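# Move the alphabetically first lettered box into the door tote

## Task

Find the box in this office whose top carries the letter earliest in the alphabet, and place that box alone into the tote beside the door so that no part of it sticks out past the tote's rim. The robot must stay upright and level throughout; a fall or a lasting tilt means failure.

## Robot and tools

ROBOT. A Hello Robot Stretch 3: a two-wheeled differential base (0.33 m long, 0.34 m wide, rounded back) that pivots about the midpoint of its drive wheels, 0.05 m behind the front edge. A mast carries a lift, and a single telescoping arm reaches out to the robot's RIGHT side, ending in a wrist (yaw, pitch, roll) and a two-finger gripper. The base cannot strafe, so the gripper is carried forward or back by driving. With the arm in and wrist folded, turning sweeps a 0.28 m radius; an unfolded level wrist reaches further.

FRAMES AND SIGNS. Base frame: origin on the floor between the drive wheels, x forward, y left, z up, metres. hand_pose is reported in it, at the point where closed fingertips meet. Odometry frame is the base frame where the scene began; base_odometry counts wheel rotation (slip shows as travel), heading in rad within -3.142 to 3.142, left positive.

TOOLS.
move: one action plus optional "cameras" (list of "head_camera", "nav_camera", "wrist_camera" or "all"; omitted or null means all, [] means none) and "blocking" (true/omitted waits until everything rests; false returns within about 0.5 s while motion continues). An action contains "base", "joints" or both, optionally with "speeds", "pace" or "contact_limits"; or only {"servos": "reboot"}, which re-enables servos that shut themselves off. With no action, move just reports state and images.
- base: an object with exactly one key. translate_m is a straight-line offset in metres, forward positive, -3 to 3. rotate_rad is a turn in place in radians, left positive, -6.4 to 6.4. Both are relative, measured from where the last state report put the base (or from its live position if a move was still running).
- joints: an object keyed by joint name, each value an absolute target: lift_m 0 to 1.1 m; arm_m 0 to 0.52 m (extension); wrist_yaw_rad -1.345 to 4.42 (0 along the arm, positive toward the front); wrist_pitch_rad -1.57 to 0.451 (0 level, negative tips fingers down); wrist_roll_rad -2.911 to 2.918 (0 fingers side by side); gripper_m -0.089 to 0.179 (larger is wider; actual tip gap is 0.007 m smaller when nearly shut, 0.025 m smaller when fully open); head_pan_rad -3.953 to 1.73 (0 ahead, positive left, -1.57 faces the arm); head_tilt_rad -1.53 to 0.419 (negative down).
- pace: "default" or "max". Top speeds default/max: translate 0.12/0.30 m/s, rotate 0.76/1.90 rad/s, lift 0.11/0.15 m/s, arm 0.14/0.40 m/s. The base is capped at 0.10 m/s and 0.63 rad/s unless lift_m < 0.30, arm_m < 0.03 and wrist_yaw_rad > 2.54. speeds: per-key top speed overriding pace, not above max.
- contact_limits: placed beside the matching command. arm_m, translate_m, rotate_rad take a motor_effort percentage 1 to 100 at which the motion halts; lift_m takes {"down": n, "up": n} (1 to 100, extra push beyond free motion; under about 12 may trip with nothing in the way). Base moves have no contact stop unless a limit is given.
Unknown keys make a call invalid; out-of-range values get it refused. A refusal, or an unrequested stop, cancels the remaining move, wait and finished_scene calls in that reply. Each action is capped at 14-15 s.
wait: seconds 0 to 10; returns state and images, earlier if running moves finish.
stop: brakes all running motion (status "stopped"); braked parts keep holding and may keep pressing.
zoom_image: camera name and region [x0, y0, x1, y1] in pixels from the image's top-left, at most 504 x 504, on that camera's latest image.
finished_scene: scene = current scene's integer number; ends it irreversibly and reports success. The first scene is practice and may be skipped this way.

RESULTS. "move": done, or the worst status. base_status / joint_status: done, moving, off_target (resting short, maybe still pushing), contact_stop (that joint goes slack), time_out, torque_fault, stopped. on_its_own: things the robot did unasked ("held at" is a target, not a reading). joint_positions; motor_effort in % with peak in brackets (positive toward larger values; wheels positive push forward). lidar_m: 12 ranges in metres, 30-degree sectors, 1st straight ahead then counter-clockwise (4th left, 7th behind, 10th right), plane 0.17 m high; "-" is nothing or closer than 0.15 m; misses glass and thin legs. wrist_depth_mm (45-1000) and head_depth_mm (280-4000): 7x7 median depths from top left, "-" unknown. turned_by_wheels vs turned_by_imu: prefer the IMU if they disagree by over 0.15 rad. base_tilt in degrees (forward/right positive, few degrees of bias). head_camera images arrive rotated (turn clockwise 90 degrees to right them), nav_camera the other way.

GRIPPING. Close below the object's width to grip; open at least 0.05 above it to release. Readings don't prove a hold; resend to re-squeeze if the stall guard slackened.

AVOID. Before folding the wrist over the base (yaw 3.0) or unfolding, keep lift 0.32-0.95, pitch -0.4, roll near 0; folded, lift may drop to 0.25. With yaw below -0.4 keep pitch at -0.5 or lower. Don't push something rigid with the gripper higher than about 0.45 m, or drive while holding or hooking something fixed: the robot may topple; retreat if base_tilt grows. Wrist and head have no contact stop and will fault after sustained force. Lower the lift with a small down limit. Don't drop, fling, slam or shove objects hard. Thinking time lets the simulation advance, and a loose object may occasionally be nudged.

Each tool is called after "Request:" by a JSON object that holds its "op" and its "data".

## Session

Request:
{"op": "move", "data": {"joints": {"head_pan_rad": 1.45, "head_tilt_rad": -0.35}, "pace": "max", "cameras": ["head_camera", "nav_camera"]}}

Request:
{"op": "move", "data": {"joints": {"head_pan_rad": 0.2}, "pace": "max", "cameras": ["head_camera", "nav_camera"]}}

Request:
{"op": "move", "data": {"joints": {"head_pan_rad": -1.05}, "pace": "max", "cameras": ["head_camera", "nav_camera"]}}

Request:
{"op": "move", "data": {"joints": {"head_pan_rad": -2.3}, "pace": "max", "cameras": ["head_camera", "nav_camera"]}}

Request:
{"op": "move", "data": {"joints": {"head_pan_rad": -3.55}, "pace": "max", "cameras": ["head_camera", "nav_camera"]}}

Scene clock: 1.03 s.
move: done
base_odometry: x=+0.000 y=+0.000 heading=+0.000
turned_by_wheels: +0.000
turned_by_imu: +0.000
base_tilt: forward=+1.0 right=-0.2
lidar_m: 0.73 0.74 0.91 1.57 1.58 1.09 1.00 1.01 1.26 1.55 1.23 0.80
head_depth_mm: 1464 1566 1655 1795 1924 1890 1514 / 1443 1526 1629 1746 1901 1883 1513 / 1414 1501 1607 1714 1844 1889 1509 / 1381 1486 1559 1656 1822 1850 1497 / 1358 1440 1518 1631 1760 1826 1493 / 1336 1410 1494 1599 1725 1789 1500 / 1318 1399 1474 1585 1683 1786 1491
base_status: not commanded
joint_positions: lift_m=+0.337 arm_m=+0.002 wrist_yaw_rad=+3.032 wrist_pitch_rad=-0.535 wrist_roll_rad=+0.000 gripper_m=+0.037 head_pan_rad=+1.482 head_tilt_rad=-0.349
joint_status: all done
measured_speeds: all 0
motor_effort: left_wheel=-0.5(0.8) right_wheel=+2.1(2.6) lift_m=+27.2(27.6) arm_m=-10.9(11.0) wrist_yaw_rad=+0.7(1.4) wrist_pitch_rad=+2.4(2.6) wrist_roll_rad=+1.0(1.1) gripper_m=+0.0(0.9) head_pan_rad=-0.4(3.8) head_tilt_rad=-1.2(3.9)
hand_pose: x=+0.0015 y=+0.0602 z=+0.3248 quat_wxyz=(+0.224, +0.691, +0.150, +0.671) (m; base frame)
wrist_depth_mm: - 140 - - - - 719 / - 156 - - - - - / 910 176 202 894 899 885 - / 733 704 201 701 727 717 701 / 613 599 220 599 602 605 604 / 524 515 128 146 513 518 517 / 453 306 293 300 434 457 463
pictures: head_camera (sideways), nav_camera (sideways)
Images, in order (width x height): head_camera 896x504, nav_camera 672x504.

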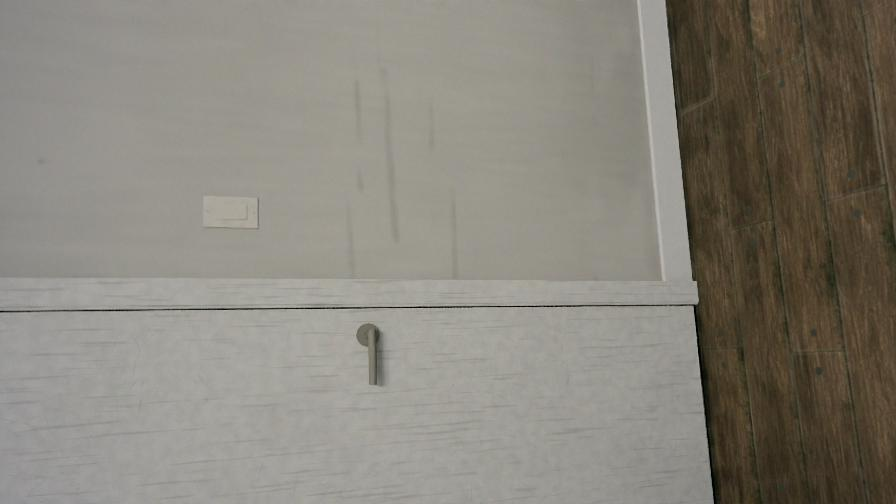

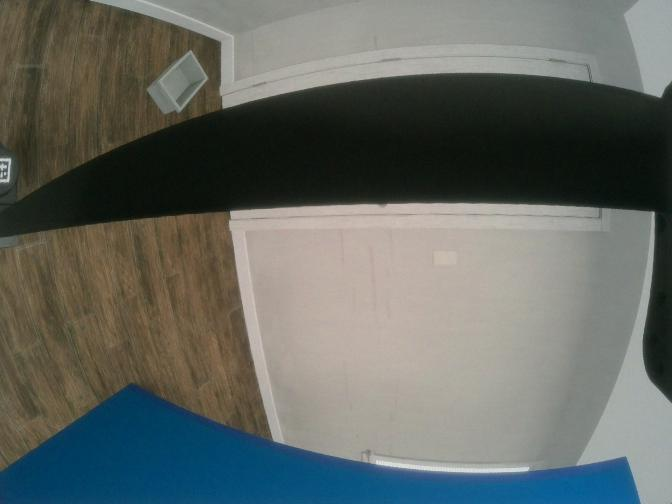

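Scene clock: 2.03 s.
move: done
base_odometry: x=+0.000 y=+0.000 heading=+0.000
turned_by_wheels: +0.000
turned_by_imu: +0.000
base_tilt: forward=+1.0 right=-0.2
lidar_m: 0.73 0.74 0.91 1.57 1.58 1.10 1.00 1.01 1.25 1.55 1.23 0.80
head_depth_mm: 586 619 659 702 752 812 881 / 591 627 665 708 759 819 891 / 598 632 674 716 773 835 906 / 602 640 681 726 780 845 917 / 608 644 689 735 791 855 930 / 614 652 698 746 802 865 951 / 622 657 704 755 816 884 958
base_status: not commanded
joint_positions: lift_m=+0.337 arm_m=+0.002 wrist_yaw_rad=+3.032 wrist_pitch_rad=-0.535 wrist_roll_rad=+0.000 gripper_m=+0.037 head_pan_rad=+0.188 head_tilt_rad=-0.349
joint_status: all done
measured_speeds: all 0
motor_effort: left_wheel=-0.5(0.7) right_wheel=+2.1(3.0) lift_m=+27.8(28.1) arm_m=-13.9(13.9) wrist_yaw_rad=+1.1(1.3) wrist_pitch_rad=+2.3(2.6) wrist_roll_rad=+0.7(1.0) gripper_m=-0.1(1.2) head_pan_rad=-1.5(5.2) head_tilt_rad=-1.0(2.5)
hand_pose: x=+0.0015 y=+0.0602 z=+0.3248 quat_wxyz=(+0.224, +0.691, +0.150, +0.671) (m; base frame)
wrist_depth_mm: - 140 - - - - 737 / - 155 - - - - - / 907 177 202 894 893 846 - / 729 697 200 717 731 717 696 / 607 602 220 609 607 604 603 / 517 521 127 146 505 518 517 / 457 307 294 301 438 454 456
pictures: head_camera (sideways), nav_camera (sideways)
Images, in order (width x height): head_camera 896x504, nav_camera 672x504.

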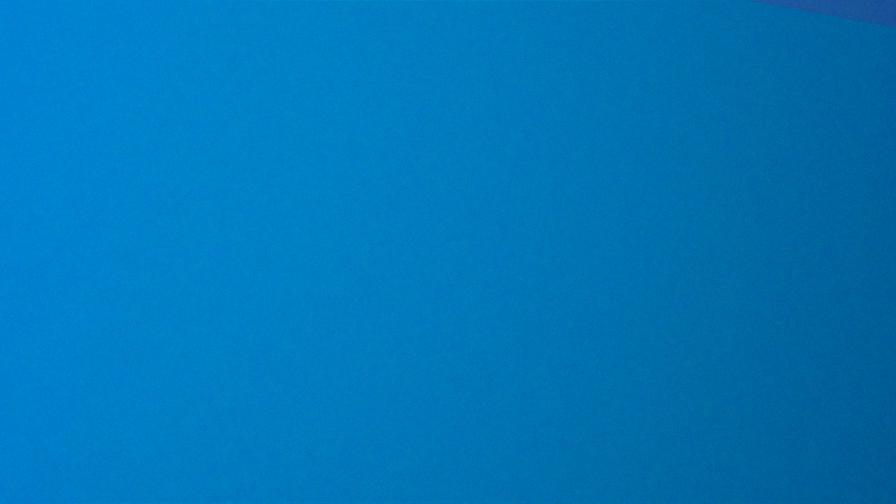

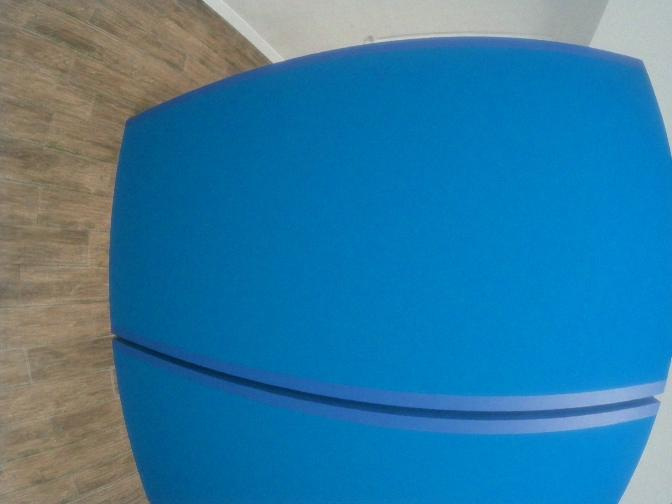

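Scene clock: 3.00 s.
move: done
base_odometry: x=+0.000 y=+0.000 heading=+0.000
turned_by_wheels: +0.000
turned_by_imu: +0.000
base_tilt: forward=+1.0 right=-0.1
lidar_m: 0.73 0.74 0.91 1.57 1.59 1.09 1.00 1.01 1.26 1.55 1.23 0.80
head_depth_mm: 1828 1926 2006 1629 2073 1801 1518 / 1905 1982 2079 2232 2328 1882 1513 / 1950 2064 2129 1909 2266 1884 1502 / 1595 1709 1813 1892 2149 1897 1507 / 1298 1380 1461 1557 1678 1747 1494 / 1112 1166 1222 1286 1360 1443 1450 / 971 1008 1050 1096 1155 1217 1273
base_status: not commanded
joint_positions: lift_m=+0.337 arm_m=+0.002 wrist_yaw_rad=+3.032 wrist_pitch_rad=-0.535 wrist_roll_rad=+0.000 gripper_m=+0.037 head_pan_rad=-1.086 head_tilt_rad=-0.350
joint_status: all done
measured_speeds: all 0
motor_effort: left_wheel=-0.6(0.7) right_wheel=+2.0(2.6) lift_m=+28.5(28.7) arm_m=-17.0(17.0) wrist_yaw_rad=+0.9(1.1) wrist_pitch_rad=+2.2(2.8) wrist_roll_rad=+0.7(1.0) gripper_m=-0.1(1.1) head_pan_rad=+1.3(5.1) head_tilt_rad=-1.6(2.6)
hand_pose: x=+0.0015 y=+0.0602 z=+0.3248 quat_wxyz=(+0.224, +0.691, +0.150, +0.671) (m; base frame)
wrist_depth_mm: - 141 - - - - 731 / - 155 - - - - - / 897 177 202 895 882 865 - / 717 698 202 729 711 721 694 / 601 600 220 603 611 593 606 / 520 526 127 147 498 521 520 / 461 306 292 299 437 450 452
pictures: head_camera (sideways), nav_camera (sideways)
Images, in order (width x height): head_camera 896x504, nav_camera 672x504.

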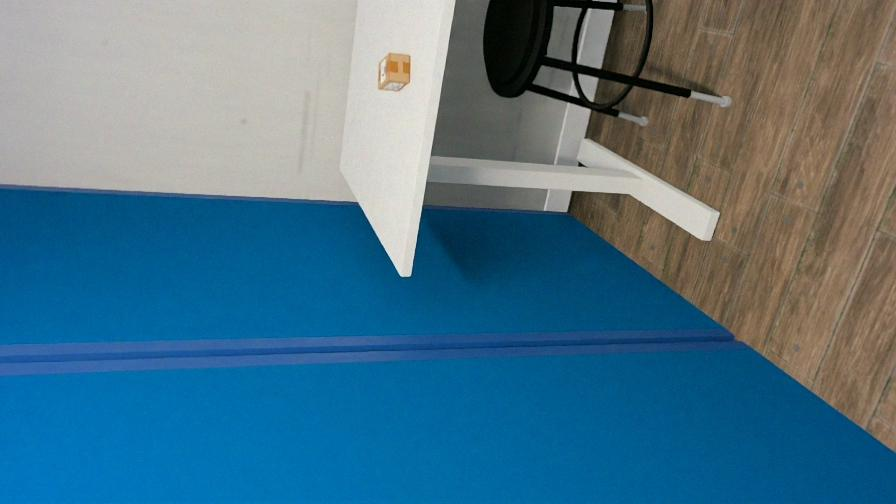

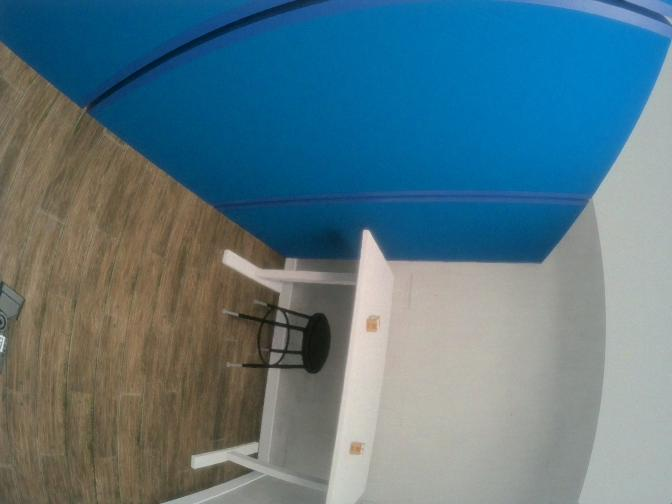

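Scene clock: 3.97 s.
move: done
base_odometry: x=+0.000 y=+0.000 heading=+0.000
turned_by_wheels: +0.000
turned_by_imu: +0.000
base_tilt: forward=+1.0 right=+0.0
lidar_m: 0.73 0.74 0.91 1.57 1.58 1.09 1.00 1.01 1.25 1.55 1.22 0.79
head_depth_mm: 921 966 1008 1063 1117 1180 1254 / 985 1029 1082 1143 1215 1285 1365 / 1054 1112 1174 1244 1320 1405 1454 / 1141 1204 1276 1352 1456 1569 1503 / 1245 1322 1403 1502 1631 1720 1500 / 1357 1451 1547 1684 1828 1853 1497 / 1508 1620 1741 1887 2123 1840 1481
base_status: not commanded
joint_positions: lift_m=+0.337 arm_m=+0.002 wrist_yaw_rad=+3.032 wrist_pitch_rad=-0.535 wrist_roll_rad=+0.000 gripper_m=+0.037 head_pan_rad=-2.345 head_tilt_rad=-0.350
joint_status: all done
measured_speeds: all 0
motor_effort: left_wheel=-0.5(0.8) right_wheel=+2.3(2.6) lift_m=+28.8(28.8) arm_m=-19.4(19.5) wrist_yaw_rad=+0.8(1.4) wrist_pitch_rad=+2.4(2.6) wrist_roll_rad=+0.8(1.1) gripper_m=-0.5(1.3) head_pan_rad=+2.3(4.4) head_tilt_rad=-3.4(3.4)
hand_pose: x=+0.0015 y=+0.0602 z=+0.3248 quat_wxyz=(+0.224, +0.691, +0.150, +0.671) (m; base frame)
wrist_depth_mm: - 141 - - - - 727 / - 155 - - - - - / 887 176 203 899 902 870 - / 706 694 201 726 719 730 686 / 611 607 219 602 612 604 606 / 514 514 128 145 502 519 523 / 455 308 291 298 438 458 454
pictures: head_camera (sideways), nav_camera (sideways)
Images, in order (width x height): head_camera 896x504, nav_camera 672x504.

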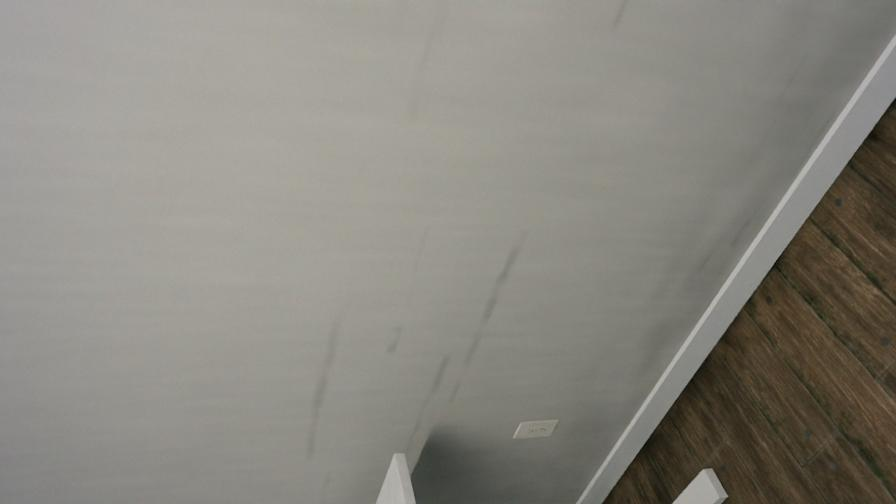

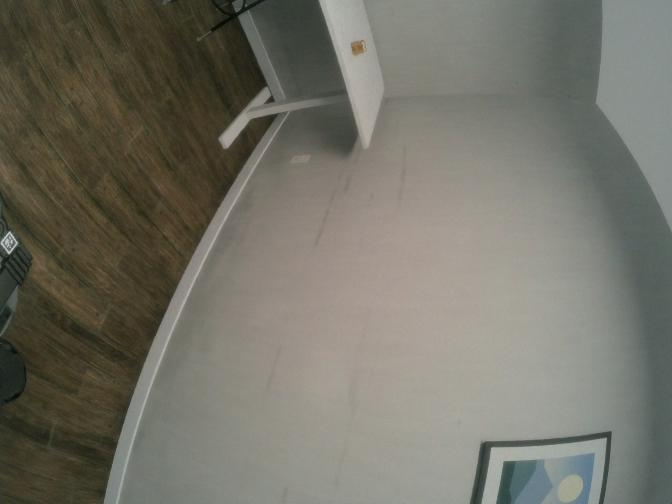

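Scene clock: 4.93 s.
move: done
base_odometry: x=+0.000 y=+0.000 heading=+0.000
turned_by_wheels: +0.000
turned_by_imu: +0.000
base_tilt: forward=+0.9 right=+0.0
lidar_m: 0.73 0.74 0.91 1.57 1.58 1.09 1.00 1.01 1.25 1.55 1.22 0.80
head_depth_mm: 1198 1298 1392 1509 1684 1805 1531 / 1123 1204 1298 1408 1534 1685 1500 / 1063 1127 1210 1310 1416 1550 1520 / 1002 1069 1144 1225 1307 1426 1465 / 950 1006 1074 1138 1233 1319 1406 / 888 956 1011 1075 1146 1229 1320 / 843 905 957 1019 1084 1156 1235
base_status: not commanded
joint_positions: lift_m=+0.337 arm_m=+0.002 wrist_yaw_rad=+3.032 wrist_pitch_rad=-0.535 wrist_roll_rad=+0.000 gripper_m=+0.037 head_pan_rad=-3.599 head_tilt_rad=-0.350
joint_status: all done
measured_speeds: all 0
motor_effort: left_wheel=-0.5(0.7) right_wheel=+2.6(2.6) lift_m=+28.9(29.2) arm_m=-22.1(22.3) wrist_yaw_rad=+0.7(1.1) wrist_pitch_rad=+2.2(2.6) wrist_roll_rad=+0.8(1.0) gripper_m=+0.1(1.5) head_pan_rad=+2.2(5.5) head_tilt_rad=-1.3(2.6)
hand_pose: x=+0.0015 y=+0.0602 z=+0.3248 quat_wxyz=(+0.224, +0.691, +0.150, +0.671) (m; base frame)
wrist_depth_mm: - 140 - - - - 726 / - 155 - - - - - / 905 176 202 897 875 878 - / 727 703 202 721 728 711 690 / 611 608 219 598 605 599 595 / 518 521 128 146 510 518 523 / 456 304 293 298 440 456 453
pictures: head_camera (sideways), nav_camera (sideways)
Images, in order (width x height): head_camera 896x504, nav_camera 672x504.

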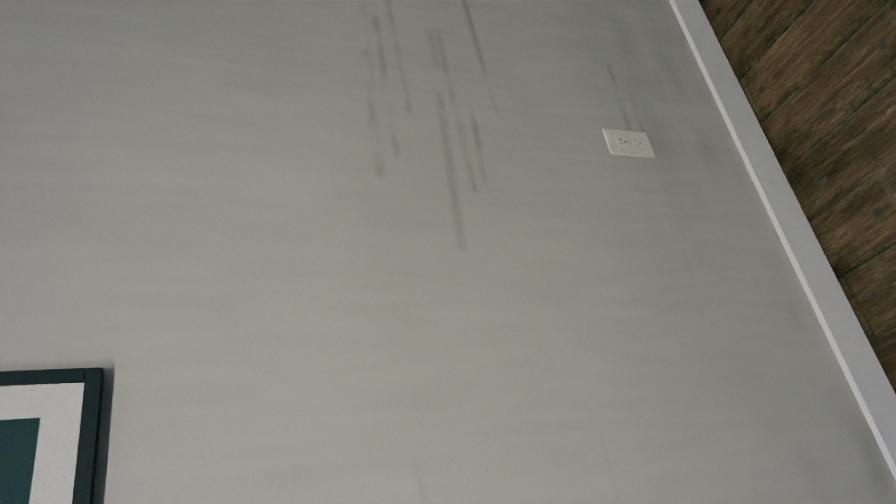

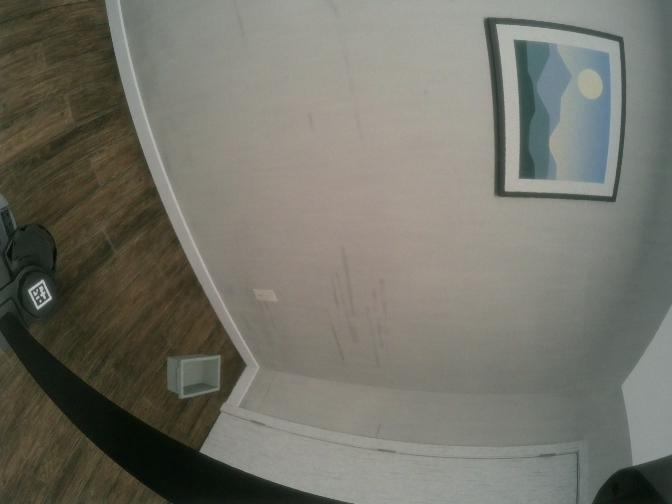

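Request:
{"op": "move", "data": {"joints": {"head_pan_rad": -1.47, "head_tilt_rad": -0.35}, "pace": "max", "cameras": ["head_camera"]}}

Request:
{"op": "zoom_image", "data": {"camera": "head_camera", "region": [345, 290, 455, 400]}}

Request:
{"op": "zoom_image", "data": {"camera": "head_camera", "region": [315, 85, 415, 185]}}

Request:
{"op": "move", "data": {"base": {"rotate_rad": 1.427}, "joints": {"lift_m": 0.285, "head_pan_rad": 1.7, "head_tilt_rad": -0.6}, "pace": "max", "cameras": []}}

Request:
{"op": "move", "data": {"base": {"translate_m": 1.13}, "pace": "max", "contact_limits": {"translate_m": 50}, "cameras": ["head_camera"]}}

Request:
{"op": "move", "data": {"joints": {"head_pan_rad": -1.35, "head_tilt_rad": -0.35}, "pace": "max", "cameras": ["head_camera", "nav_camera"]}}

Scene clock: 46.27 s.
move: done
base_odometry: x=+0.000 y=+0.000 heading=+0.000
turned_by_wheels: +0.000
turned_by_imu: +0.001
base_tilt: forward=+1.0 right=-0.2
lidar_m: 0.73 0.74 0.91 1.57 1.58 1.09 1.00 1.01 1.25 1.55 1.23 0.80
head_depth_mm: 1853 1967 2037 2218 2341 1897 1526 / 1853 1961 2056 2242 2322 1880 1511 / 1861 1979 2110 1869 2343 1882 1498 / 1892 1992 2085 1731 2196 1858 1497 / 1887 1996 2102 2248 2343 1823 1496 / 1904 2029 2099 1926 2217 1851 1499 / 1851 1913 1924 1907 2037 1843 1496
base_status: not commanded
joint_positions: lift_m=+0.337 arm_m=+0.002 wrist_yaw_rad=+3.032 wrist_pitch_rad=-0.535 wrist_roll_rad=+0.000 gripper_m=+0.037 head_pan_rad=-1.421 head_tilt_rad=-0.350
joint_status: all done
measured_speeds: all 0
motor_effort: left_wheel=-0.5(0.7) right_wheel=+2.1(2.8) lift_m=+31.7(31.7) arm_m=-22.1(22.3) wrist_yaw_rad=+1.0(1.3) wrist_pitch_rad=+2.3(2.8) wrist_roll_rad=+0.8(0.9) gripper_m=-0.2(1.2) head_pan_rad=-2.2(6.2) head_tilt_rad=-2.1(4.1)
hand_pose: x=+0.0015 y=+0.0602 z=+0.3248 quat_wxyz=(+0.224, +0.691, +0.150, +0.671) (m; base frame)
wrist_depth_mm: - 140 - - - - 730 / - 156 - - - - - / 901 176 203 902 900 853 - / 722 700 201 723 724 733 699 / 609 614 220 602 604 612 605 / 522 529 128 146 509 512 519 / 458 308 293 301 440 456 460
pictures: head_camera (sideways)
Images, in order (width x height): head_camera 896x504.

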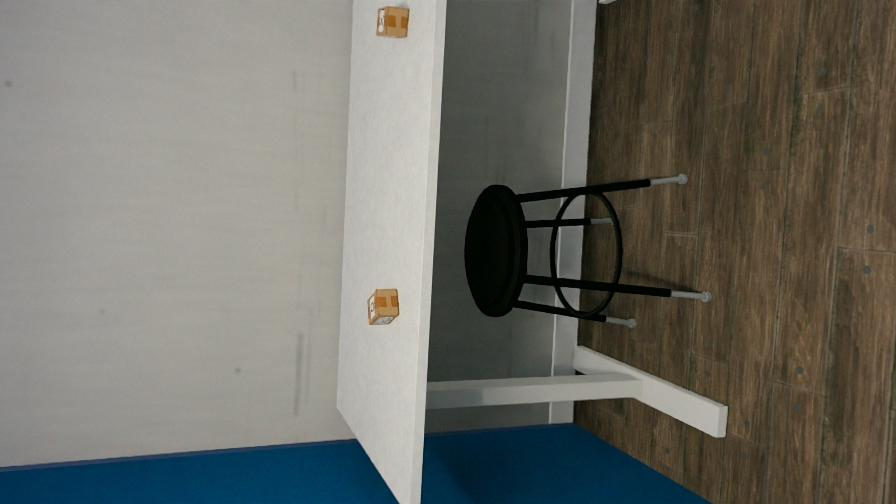

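Scaled by 4.582 from the camera's 896x504 image, which has a finer 1280x720 frame.

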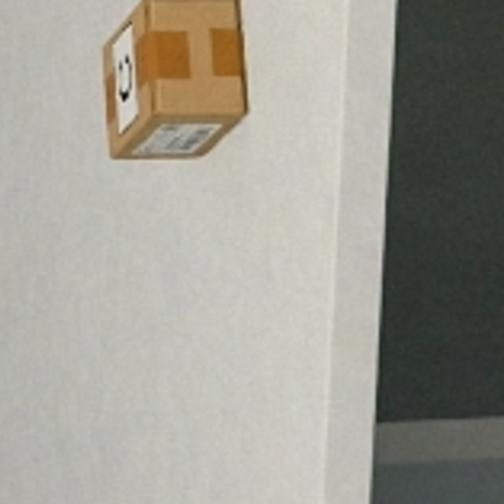

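Scaled by 5.040 from the camera's 896x504 image, which has a finer 1280x720 frame.

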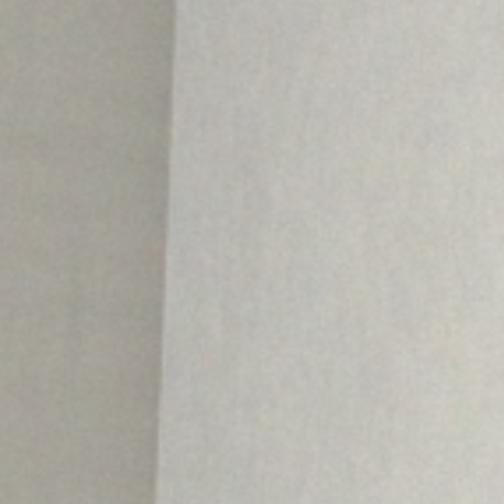

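Scene clock: 49.30 s.
move: done
base_odometry: x=+0.000 y=+0.000 heading=+1.427
turned_by_wheels: +1.427
turned_by_imu: +1.421
base_tilt: forward=+1.0 right=-0.3
lidar_m: 1.57 1.57 1.19 1.00 1.00 1.13 1.65 1.59 0.87 0.73 0.73 0.83
head_depth_mm: 870 961 1081 1226 1413 1473 1262 / 861 957 1069 1208 1382 1478 1274 / 855 943 1046 1189 1378 1466 1259 / 850 932 1043 1175 1350 1468 1268 / 843 926 1031 1170 1333 1449 1256 / 834 915 1019 1152 1316 - - / 830 - - - - - -
base_status: done
joint_positions: lift_m=+0.285 arm_m=+0.002 wrist_yaw_rad=+3.032 wrist_pitch_rad=-0.536 wrist_roll_rad=+0.000 gripper_m=+0.037 head_pan_rad=+1.716 head_tilt_rad=-0.604
joint_status: all done
measured_speeds: translate_m=+0.000 rotate_rad=+0.000 lift_m=+0.000 arm_m=+0.000 wrist_yaw_rad=+0.000 wrist_pitch_rad=+0.000 wrist_roll_rad=+0.000 head_pan_rad=-0.024 head_tilt_rad=+0.000
motor_effort: left_wheel=-7.3(17.5) right_wheel=+8.4(16.9) lift_m=+21.5(27.8) arm_m=-20.9(22.6) wrist_yaw_rad=+1.1(1.2) wrist_pitch_rad=+2.5(3.0) wrist_roll_rad=+0.7(1.1) gripper_m=-0.6(1.1) head_pan_rad=-3.1(4.8) head_tilt_rad=+0.0(5.0)
hand_pose: x=+0.0014 y=+0.0600 z=+0.2721 quat_wxyz=(+0.225, +0.691, +0.150, +0.671) (m; base frame)
wrist_depth_mm: - 140 153 - - - - / - 154 903 - - - 914 / 787 176 202 804 781 802 792 / 651 613 203 641 645 628 634 / 535 538 219 537 539 534 535 / 465 281 127 276 446 462 456 / 247 256 243 248 386 405 398
pictures: none
No camera images: "cameras" was empty.

Scene clock: 54.43 s.
move: done
base_odometry: x=+0.162 y=+1.118 heading=+1.427
turned_by_wheels: +0.000
turned_by_imu: +0.000
base_tilt: forward=+0.8 right=-0.2
lidar_m: 0.52 0.50 0.57 0.94 1.34 1.51 2.50 0.86 0.59 0.82 1.14 0.62
head_depth_mm: 1153 1195 1215 1172 1232 1270 1238 / 1168 1290 1440 1578 1700 1469 1266 / 1161 1279 1415 1625 1727 1454 1265 / 1149 1263 1405 1590 1737 1439 1268 / 1135 1251 1404 1577 1721 1443 1265 / 1127 1232 1380 1541 1715 1499 - / 1114 1233 - - - - -
base_status: done
joint_positions: lift_m=+0.285 arm_m=+0.002 wrist_yaw_rad=+3.032 wrist_pitch_rad=-0.536 wrist_roll_rad=+0.000 gripper_m=+0.037 head_pan_rad=+1.700 head_tilt_rad=-0.600
joint_status: not commanded
measured_speeds: all 0
motor_effort: left_wheel=+5.1(12.5) right_wheel=+2.2(20.3) lift_m=+27.9(28.0) arm_m=-16.4(21.3) wrist_yaw_rad=+0.6(1.4) wrist_pitch_rad=+3.0(3.1) wrist_roll_rad=+0.8(1.1) gripper_m=+0.4(1.5) head_pan_rad=-2.9(4.4) head_tilt_rad=+2.0(3.1)
contact_limits: translate_m 50 (maximum 100)
hand_pose: x=+0.0014 y=+0.0600 z=+0.2721 quat_wxyz=(+0.225, +0.691, +0.150, +0.671) (m; base frame)
wrist_depth_mm: - 141 - - - - - / - 155 173 - - - - / 792 176 202 780 769 607 439 / 642 621 202 645 634 619 483 / 538 538 220 548 538 536 486 / 462 284 128 276 453 455 456 / 248 255 241 248 388 405 405
pictures: head_camera (sideways)
Images, in order (width x height): head_camera 896x504.

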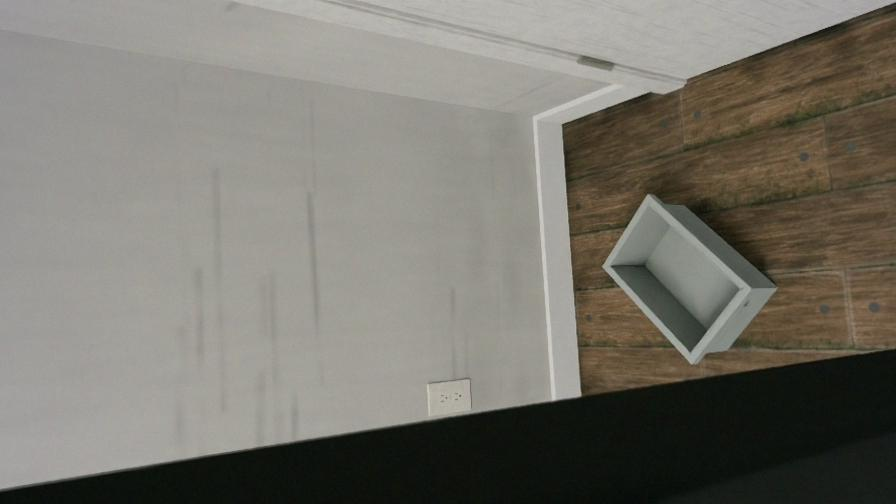

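Scene clock: 57.27 s.
move: done
base_odometry: x=+0.162 y=+1.118 heading=+1.427
turned_by_wheels: +0.000
turned_by_imu: +0.000
base_tilt: forward=+0.8 right=-0.1
lidar_m: 0.52 0.50 0.57 0.94 1.33 1.51 2.50 0.86 0.59 0.82 1.13 0.62
head_depth_mm: 3025 3221 3336 3528 2553 1896 1524 / 2958 3170 3334 3564 2535 1878 1519 / 2975 3193 3363 3527 2493 1881 1509 / 2965 3191 3281 3416 2510 1856 1510 / 2967 3149 3369 3520 2511 1862 1488 / 2986 3120 3142 3114 2423 1857 1490 / 1905 1901 1904 1935 1956 1794 1503
base_status: not commanded
joint_positions: lift_m=+0.285 arm_m=+0.002 wrist_yaw_rad=+3.032 wrist_pitch_rad=-0.536 wrist_roll_rad=+0.000 gripper_m=+0.037 head_pan_rad=-1.366 head_tilt_rad=-0.347
joint_status: all done
measured_speeds: translate_m=+0.000 rotate_rad=+0.000 lift_m=+0.000 arm_m=+0.000 wrist_yaw_rad=+0.000 wrist_pitch_rad=+0.000 wrist_roll_rad=+0.000 head_pan_rad=+0.024 head_tilt_rad=+0.000
motor_effort: left_wheel=+4.9(5.2) right_wheel=+2.1(2.7) lift_m=+31.7(31.7) arm_m=-14.0(16.5) wrist_yaw_rad=+1.0(1.3) wrist_pitch_rad=+2.7(3.0) wrist_roll_rad=+0.8(1.1) gripper_m=+0.1(1.3) head_pan_rad=+2.7(5.0) head_tilt_rad=+0.8(6.2)
contact_limits: translate_m 50 (maximum 100)
hand_pose: x=+0.0014 y=+0.0600 z=+0.2721 quat_wxyz=(+0.225, +0.691, +0.150, +0.671) (m; base frame)
wrist_depth_mm: - 141 - - - - - / - 156 173 - - - - / 821 177 202 798 754 602 444 / 633 608 202 646 648 623 493 / 540 540 219 539 529 537 485 / 466 281 128 275 444 464 459 / 248 252 240 250 387 407 403
pictures: head_camera (sideways), nav_camera (sideways)
Images, in order (width x height): head_camera 896x504, nav_camera 672x504.

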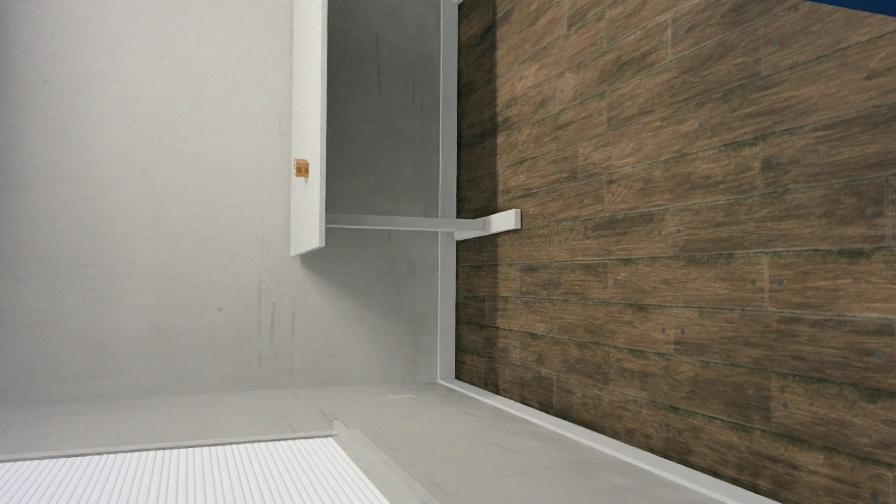

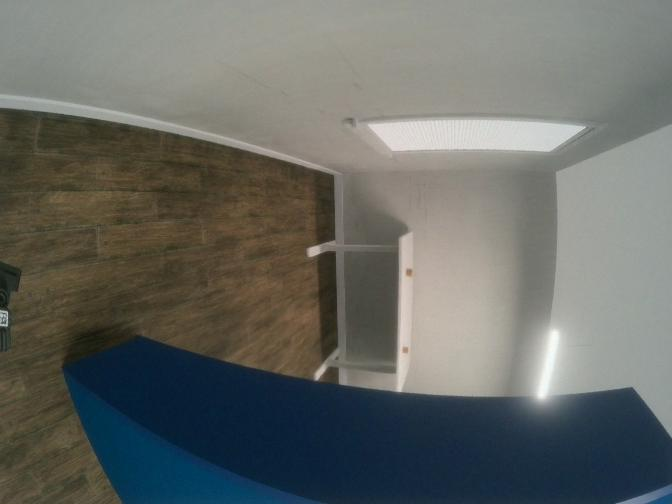

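Request:
{"op": "move", "data": {"base": {"translate_m": 0.11}, "pace": "max", "contact_limits": {"translate_m": 50}, "cameras": []}}

Request:
{"op": "move", "data": {"base": {"rotate_rad": -1.347}, "joints": {"head_pan_rad": -0.2}, "pace": "max", "cameras": []}}

Request:
{"op": "move", "data": {"base": {"translate_m": 1.45}, "pace": "max", "contact_limits": {"translate_m": 50}, "cameras": ["head_camera"]}}

Request:
{"op": "move", "data": {"joints": {"head_pan_rad": -1.1}, "pace": "max", "cameras": ["head_camera", "nav_camera"]}}

Scene clock: 78.27 s.
move: done
base_odometry: x=+0.178 y=+1.227 heading=+1.427
turned_by_wheels: +0.000
turned_by_imu: +0.000
base_tilt: forward=+1.2 right=-0.1
lidar_m: 0.42 0.41 0.45 0.75 1.37 1.55 2.56 0.79 0.66 2.94 0.91 0.50
head_depth_mm: 3019 3144 3394 3509 2522 1907 1510 / 2935 3100 3254 3513 2511 1875 1513 / 2951 3192 3262 3494 2506 1852 1514 / 3008 3121 3314 3521 2459 1876 1495 / 2915 3165 3339 3477 2485 1856 1508 / 2246 2257 2213 2302 2238 1842 1504 / 1415 1438 1428 1464 1486 1492 1413
base_status: done
joint_positions: lift_m=+0.285 arm_m=+0.002 wrist_yaw_rad=+3.032 wrist_pitch_rad=-0.536 wrist_roll_rad=+0.000 gripper_m=+0.037 head_pan_rad=-1.350 head_tilt_rad=-0.350
joint_status: not commanded
measured_speeds: all 0
motor_effort: left_wheel=+6.3(14.7) right_wheel=+3.0(10.0) lift_m=+27.7(31.8) arm_m=-9.6(11.6) wrist_yaw_rad=+0.6(1.4) wrist_pitch_rad=+2.4(2.9) wrist_roll_rad=+0.8(1.1) gripper_m=-0.3(1.5) head_pan_rad=+2.5(4.4) head_tilt_rad=-0.8(2.8)
contact_limits: translate_m 50 (maximum 100)
hand_pose: x=+0.0014 y=+0.0600 z=+0.2721 quat_wxyz=(+0.225, +0.691, +0.150, +0.671) (m; base frame)
wrist_depth_mm: - 140 - - - - - / - 154 936 - - - - / 785 177 202 802 739 - - / 640 619 202 633 640 500 - / 534 540 220 534 534 518 436 / 457 284 127 274 454 465 420 / 247 255 243 249 385 400 401
pictures: none
No camera images: "cameras" was empty.

Scene clock: 80.23 s.
move: done
base_odometry: x=+0.178 y=+1.227 heading=+0.080
turned_by_wheels: -1.347
turned_by_imu: -1.340
base_tilt: forward=+0.9 right=+0.0
lidar_m: 2.17 0.64 0.44 0.42 0.43 0.53 1.31 1.40 1.82 1.90 0.65 0.72
head_depth_mm: 3155 3355 3512 3415 2515 1806 1152 / 3110 3281 3559 3679 2506 1881 1493 / 3101 3272 3447 3601 2444 1861 1499 / 3047 3242 3342 3548 2461 1874 1501 / 2967 3174 3286 3486 2467 1881 1492 / 2917 3062 3269 3388 2427 1820 1483 / 2845 3022 3160 3200 2437 1870 1493
base_status: done
joint_positions: lift_m=+0.285 arm_m=+0.002 wrist_yaw_rad=+3.032 wrist_pitch_rad=-0.536 wrist_roll_rad=+0.000 gripper_m=+0.037 head_pan_rad=-0.186 head_tilt_rad=-0.350
joint_status: all done
measured_speeds: translate_m=+0.000 rotate_rad=+0.000 lift_m=+0.000 arm_m=+0.000 wrist_yaw_rad=+0.000 wrist_pitch_rad=+0.000 wrist_roll_rad=+0.000 head_pan_rad=-0.024 head_tilt_rad=+0.000
motor_effort: left_wheel=+10.0(17.4) right_wheel=-9.0(15.1) lift_m=+22.2(27.7) arm_m=-20.8(20.8) wrist_yaw_rad=+0.7(1.4) wrist_pitch_rad=+2.9(3.1) wrist_roll_rad=+0.8(1.0) gripper_m=+0.1(1.4) head_pan_rad=-2.5(4.5) head_tilt_rad=-0.9(2.5)
hand_pose: x=+0.0014 y=+0.0600 z=+0.2721 quat_wxyz=(+0.225, +0.691, +0.150, +0.671) (m; base frame)
wrist_depth_mm: 355 140 151 - - - - / - 155 161 - - - - / - 173 174 - - - - / 492 502 196 - 597 612 619 / 512 523 219 537 537 537 540 / 460 282 128 274 453 465 461 / 248 254 241 250 386 408 400
pictures: none
No camera images: "cameras" was empty.

Scene clock: 86.47 s.
move: done
base_odometry: x=+1.624 y=+1.344 heading=+0.081
turned_by_wheels: +0.000
turned_by_imu: -0.002
base_tilt: forward=+0.9 right=+0.0
lidar_m: 1.51 0.79 0.55 0.52 0.53 0.69 1.61 0.76 1.42 2.33 2.90 2.07
head_depth_mm: 1830 1953 2031 1628 2389 1893 1508 / 1757 1903 2006 1636 2306 1880 1498 / 1768 1871 1961 1485 2247 1845 1502 / 1723 1826 1937 1459 2203 1796 1504 / 1680 1794 1887 1584 2134 1791 1490 / 1658 1747 1874 2011 2140 1848 1485 / 1643 1730 1835 1962 2095 1845 1488
base_status: done
joint_positions: lift_m=+0.285 arm_m=+0.002 wrist_yaw_rad=+3.032 wrist_pitch_rad=-0.536 wrist_roll_rad=+0.000 gripper_m=+0.037 head_pan_rad=-0.200 head_tilt_rad=-0.351
joint_status: not commanded
measured_speeds: all 0
motor_effort: left_wheel=+9.9(21.7) right_wheel=-5.0(9.0) lift_m=+25.7(25.8) arm_m=-20.3(22.5) wrist_yaw_rad=+0.7(1.4) wrist_pitch_rad=+2.5(3.0) wrist_roll_rad=+0.9(1.3) gripper_m=-0.3(1.4) head_pan_rad=-2.8(4.7) head_tilt_rad=+0.2(2.7)
contact_limits: translate_m 50 (maximum 100)
hand_pose: x=+0.0014 y=+0.0600 z=+0.2721 quat_wxyz=(+0.225, +0.691, +0.150, +0.671) (m; base frame)
wrist_depth_mm: - 140 152 - - - - / - 153 160 - - - - / - 169 175 - - - 725 / - 596 198 607 635 641 632 / 534 530 220 535 538 537 540 / 462 283 127 275 449 464 459 / 247 253 240 247 382 407 404
pictures: head_camera (sideways)
Images, in order (width x height): head_camera 896x504.

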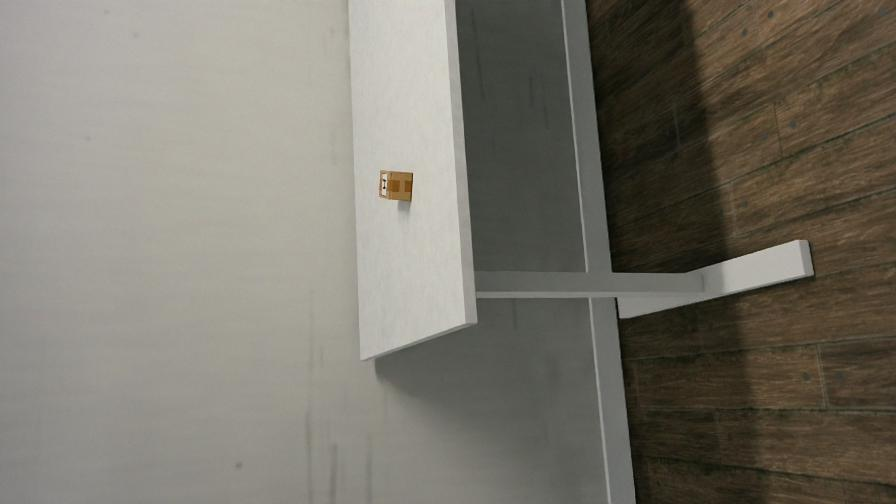

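Scene clock: 87.37 s.
move: done
base_odometry: x=+1.624 y=+1.344 heading=+0.081
turned_by_wheels: +0.000
turned_by_imu: +0.000
base_tilt: forward=+1.0 right=-0.2
lidar_m: 1.51 0.79 0.55 0.52 0.53 0.69 1.61 0.76 1.42 2.35 2.90 2.07
head_depth_mm: 2790 2900 2967 3215 2516 1874 1530 / 2885 3030 3117 3380 2464 1885 1516 / 3014 3168 3314 3450 2492 1849 1489 / 3189 3331 3549 3707 2447 1855 1508 / 3227 3400 3644 3646 2474 1863 1496 / 2875 3016 3145 3142 2438 1853 1501 / 2535 2611 2620 2862 2258 1861 1486
base_status: not commanded
joint_positions: lift_m=+0.285 arm_m=+0.002 wrist_yaw_rad=+3.032 wrist_pitch_rad=-0.536 wrist_roll_rad=+0.000 gripper_m=+0.037 head_pan_rad=-1.123 head_tilt_rad=-0.351
joint_status: all done
measured_speeds: all 0
motor_effort: left_wheel=+9.7(10.0) right_wheel=-5.1(5.8) lift_m=+26.8(26.9) arm_m=-20.2(20.6) wrist_yaw_rad=+0.8(1.4) wrist_pitch_rad=+2.5(3.0) wrist_roll_rad=+0.6(1.0) gripper_m=+0.3(1.2) head_pan_rad=-0.6(5.4) head_tilt_rad=+0.0(1.4)
contact_limits: translate_m 50 (maximum 100)
hand_pose: x=+0.0014 y=+0.0600 z=+0.2721 quat_wxyz=(+0.225, +0.691, +0.150, +0.671) (m; base frame)
wrist_depth_mm: - 140 151 - - - - / - 154 160 - - - - / - 169 175 - - - 735 / - 598 198 611 650 647 640 / 528 537 219 545 532 531 537 / 461 284 128 274 449 462 468 / 248 254 241 249 385 403 403
pictures: head_camera (sideways), nav_camera (sideways)
Images, in order (width x height): head_camera 896x504, nav_camera 672x504.

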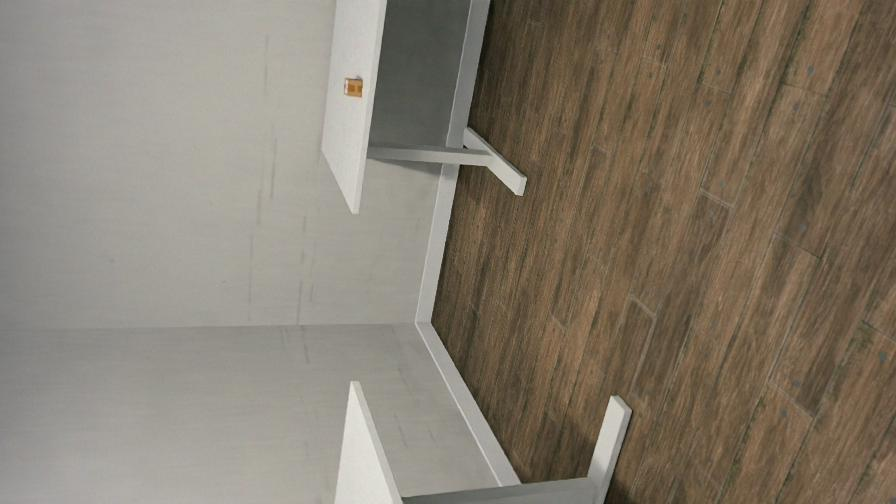

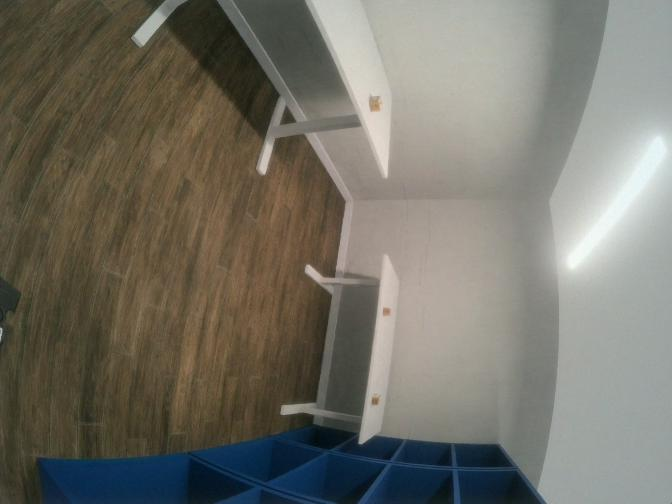

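Request:
{"op": "move", "data": {"base": {"translate_m": 0.35}, "joints": {"head_pan_rad": -0.3, "head_tilt_rad": -0.35}, "pace": "max", "cameras": ["head_camera"]}}

Request:
{"op": "zoom_image", "data": {"camera": "head_camera", "region": [280, 120, 480, 320]}}

Request:
{"op": "move", "data": {"joints": {"head_pan_rad": -1.1, "head_tilt_rad": -0.35}, "pace": "max", "cameras": ["head_camera"]}}

Request:
{"op": "zoom_image", "data": {"camera": "head_camera", "region": [280, 20, 480, 220]}}

Scene clock: 113.83 s.
move: done
base_odometry: x=+1.972 y=+1.372 heading=+0.081
turned_by_wheels: +0.000
turned_by_imu: +0.001
base_tilt: forward=+1.0 right=-0.1
lidar_m: 1.16 0.83 0.57 0.54 0.55 0.72 1.68 1.05 1.61 2.81 1.87 1.70
head_depth_mm: 1569 1677 1791 1293 2116 1881 1523 / 1520 1625 1736 1280 2041 1866 1504 / 1475 1582 1692 1220 1956 1852 1497 / 1442 1546 1635 1259 1869 1838 1505 / 1399 1483 1580 1251 985 1437 1444 / 1366 1448 1506 1460 1737 1829 1496 / 1327 1407 1497 1584 1669 1792 1492
base_status: done
joint_positions: lift_m=+0.285 arm_m=+0.002 wrist_yaw_rad=+3.032 wrist_pitch_rad=-0.536 wrist_roll_rad=+0.000 gripper_m=+0.037 head_pan_rad=-0.293 head_tilt_rad=-0.351
joint_status: all done
measured_speeds: all 0
motor_effort: left_wheel=+8.6(15.4) right_wheel=-1.9(14.8) lift_m=+30.3(31.7) arm_m=-18.2(19.6) wrist_yaw_rad=+0.6(1.3) wrist_pitch_rad=+2.4(3.0) wrist_roll_rad=+0.8(1.0) gripper_m=+0.4(1.3) head_pan_rad=-3.0(5.0) head_tilt_rad=+1.6(3.9)
hand_pose: x=+0.0014 y=+0.0600 z=+0.2721 quat_wxyz=(+0.225, +0.691, +0.150, +0.671) (m; base frame)
wrist_depth_mm: - 141 152 - - - - / - 154 161 - - - - / - 169 174 - - 727 755 / 616 588 201 636 644 635 636 / 541 539 221 537 532 536 535 / 461 282 127 276 445 462 464 / 247 253 242 248 384 406 406
pictures: head_camera (sideways)
Images, in order (width x height): head_camera 896x504.

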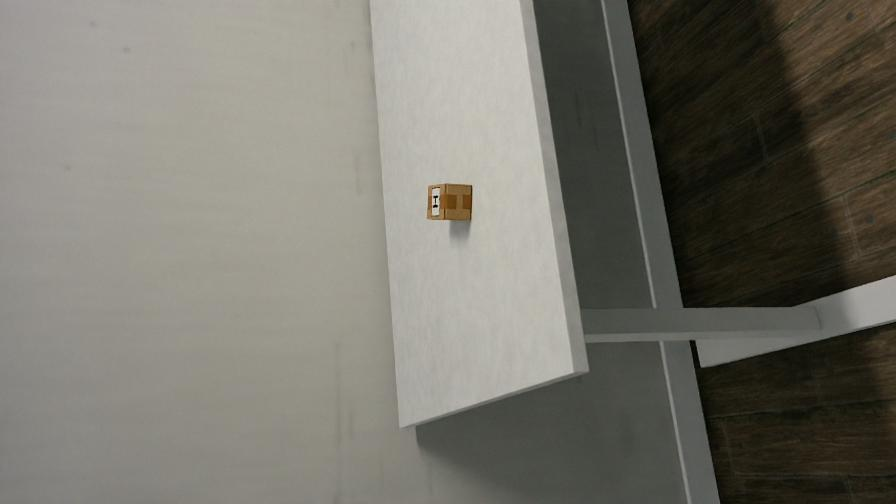

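Scaled by 2.520 from the camera's 896x504 image, which has a finer 1280x720 frame.

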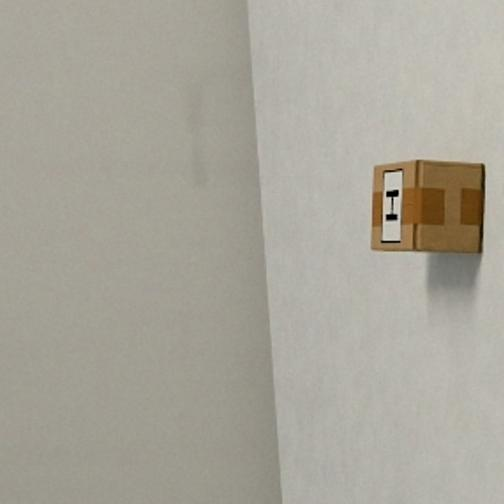

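Scene clock: 114.70 s.
move: done
base_odometry: x=+1.972 y=+1.372 heading=+0.081
turned_by_wheels: +0.000
turned_by_imu: +0.000
base_tilt: forward=+1.2 right=-0.2
lidar_m: 1.16 0.83 0.57 0.54 0.55 0.72 1.68 1.05 1.61 2.79 1.87 1.70
head_depth_mm: 2757 2909 3025 3177 2527 1871 1519 / 2853 3063 3154 3337 2523 1875 1516 / 3023 3171 3390 3532 2492 1872 1489 / 3026 3287 3478 3572 2489 1863 1505 / 2690 2838 2976 3188 2462 1841 1492 / 2343 2424 2477 1929 2114 1858 1495 / 2025 2140 2170 1430 2324 1860 1495
base_status: not commanded
joint_positions: lift_m=+0.285 arm_m=+0.002 wrist_yaw_rad=+3.032 wrist_pitch_rad=-0.536 wrist_roll_rad=+0.000 gripper_m=+0.037 head_pan_rad=-1.117 head_tilt_rad=-0.351
joint_status: all done
measured_speeds: all 0
motor_effort: left_wheel=+8.6(9.0) right_wheel=-2.2(2.4) lift_m=+30.1(30.7) arm_m=-18.2(18.7) wrist_yaw_rad=+0.7(1.2) wrist_pitch_rad=+2.6(2.9) wrist_roll_rad=+0.8(1.0) gripper_m=+0.5(1.3) head_pan_rad=-1.4(3.7) head_tilt_rad=+2.3(4.3)
hand_pose: x=+0.0014 y=+0.0600 z=+0.2721 quat_wxyz=(+0.225, +0.691, +0.150, +0.671) (m; base frame)
wrist_depth_mm: - 141 152 - - - - / - 153 161 - - - - / - 169 174 - - 722 774 / 623 596 200 640 634 630 641 / 530 534 221 535 541 531 541 / 461 281 128 276 447 460 462 / 248 256 242 248 387 399 404
pictures: head_camera (sideways)
Images, in order (width x height): head_camera 896x504.

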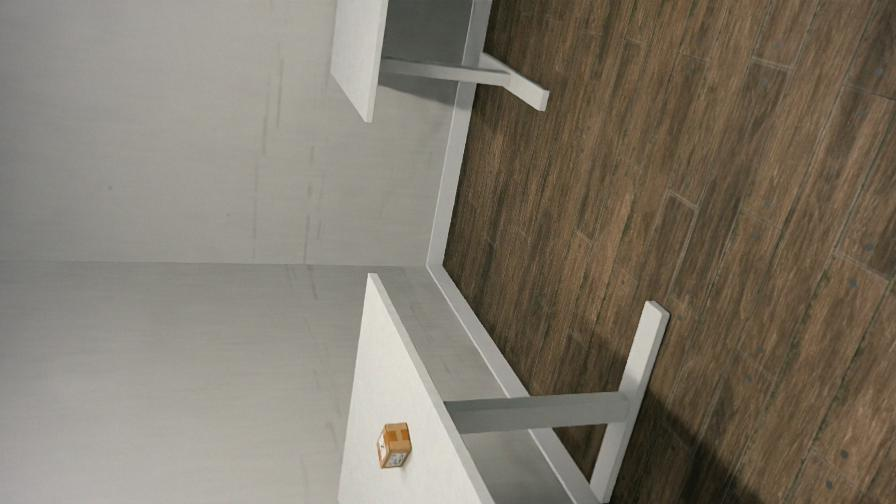

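Scaled by 2.520 from the camera's 896x504 image, which has a finer 1280x720 frame.

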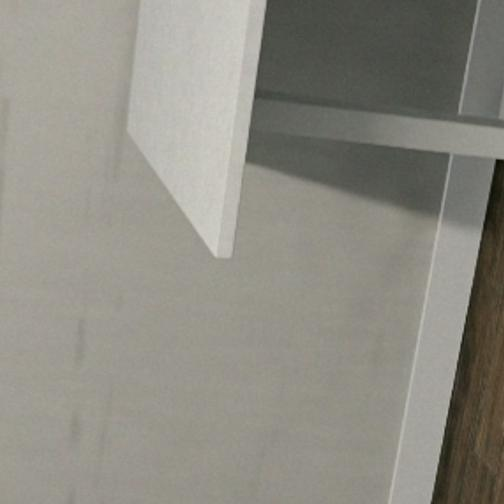

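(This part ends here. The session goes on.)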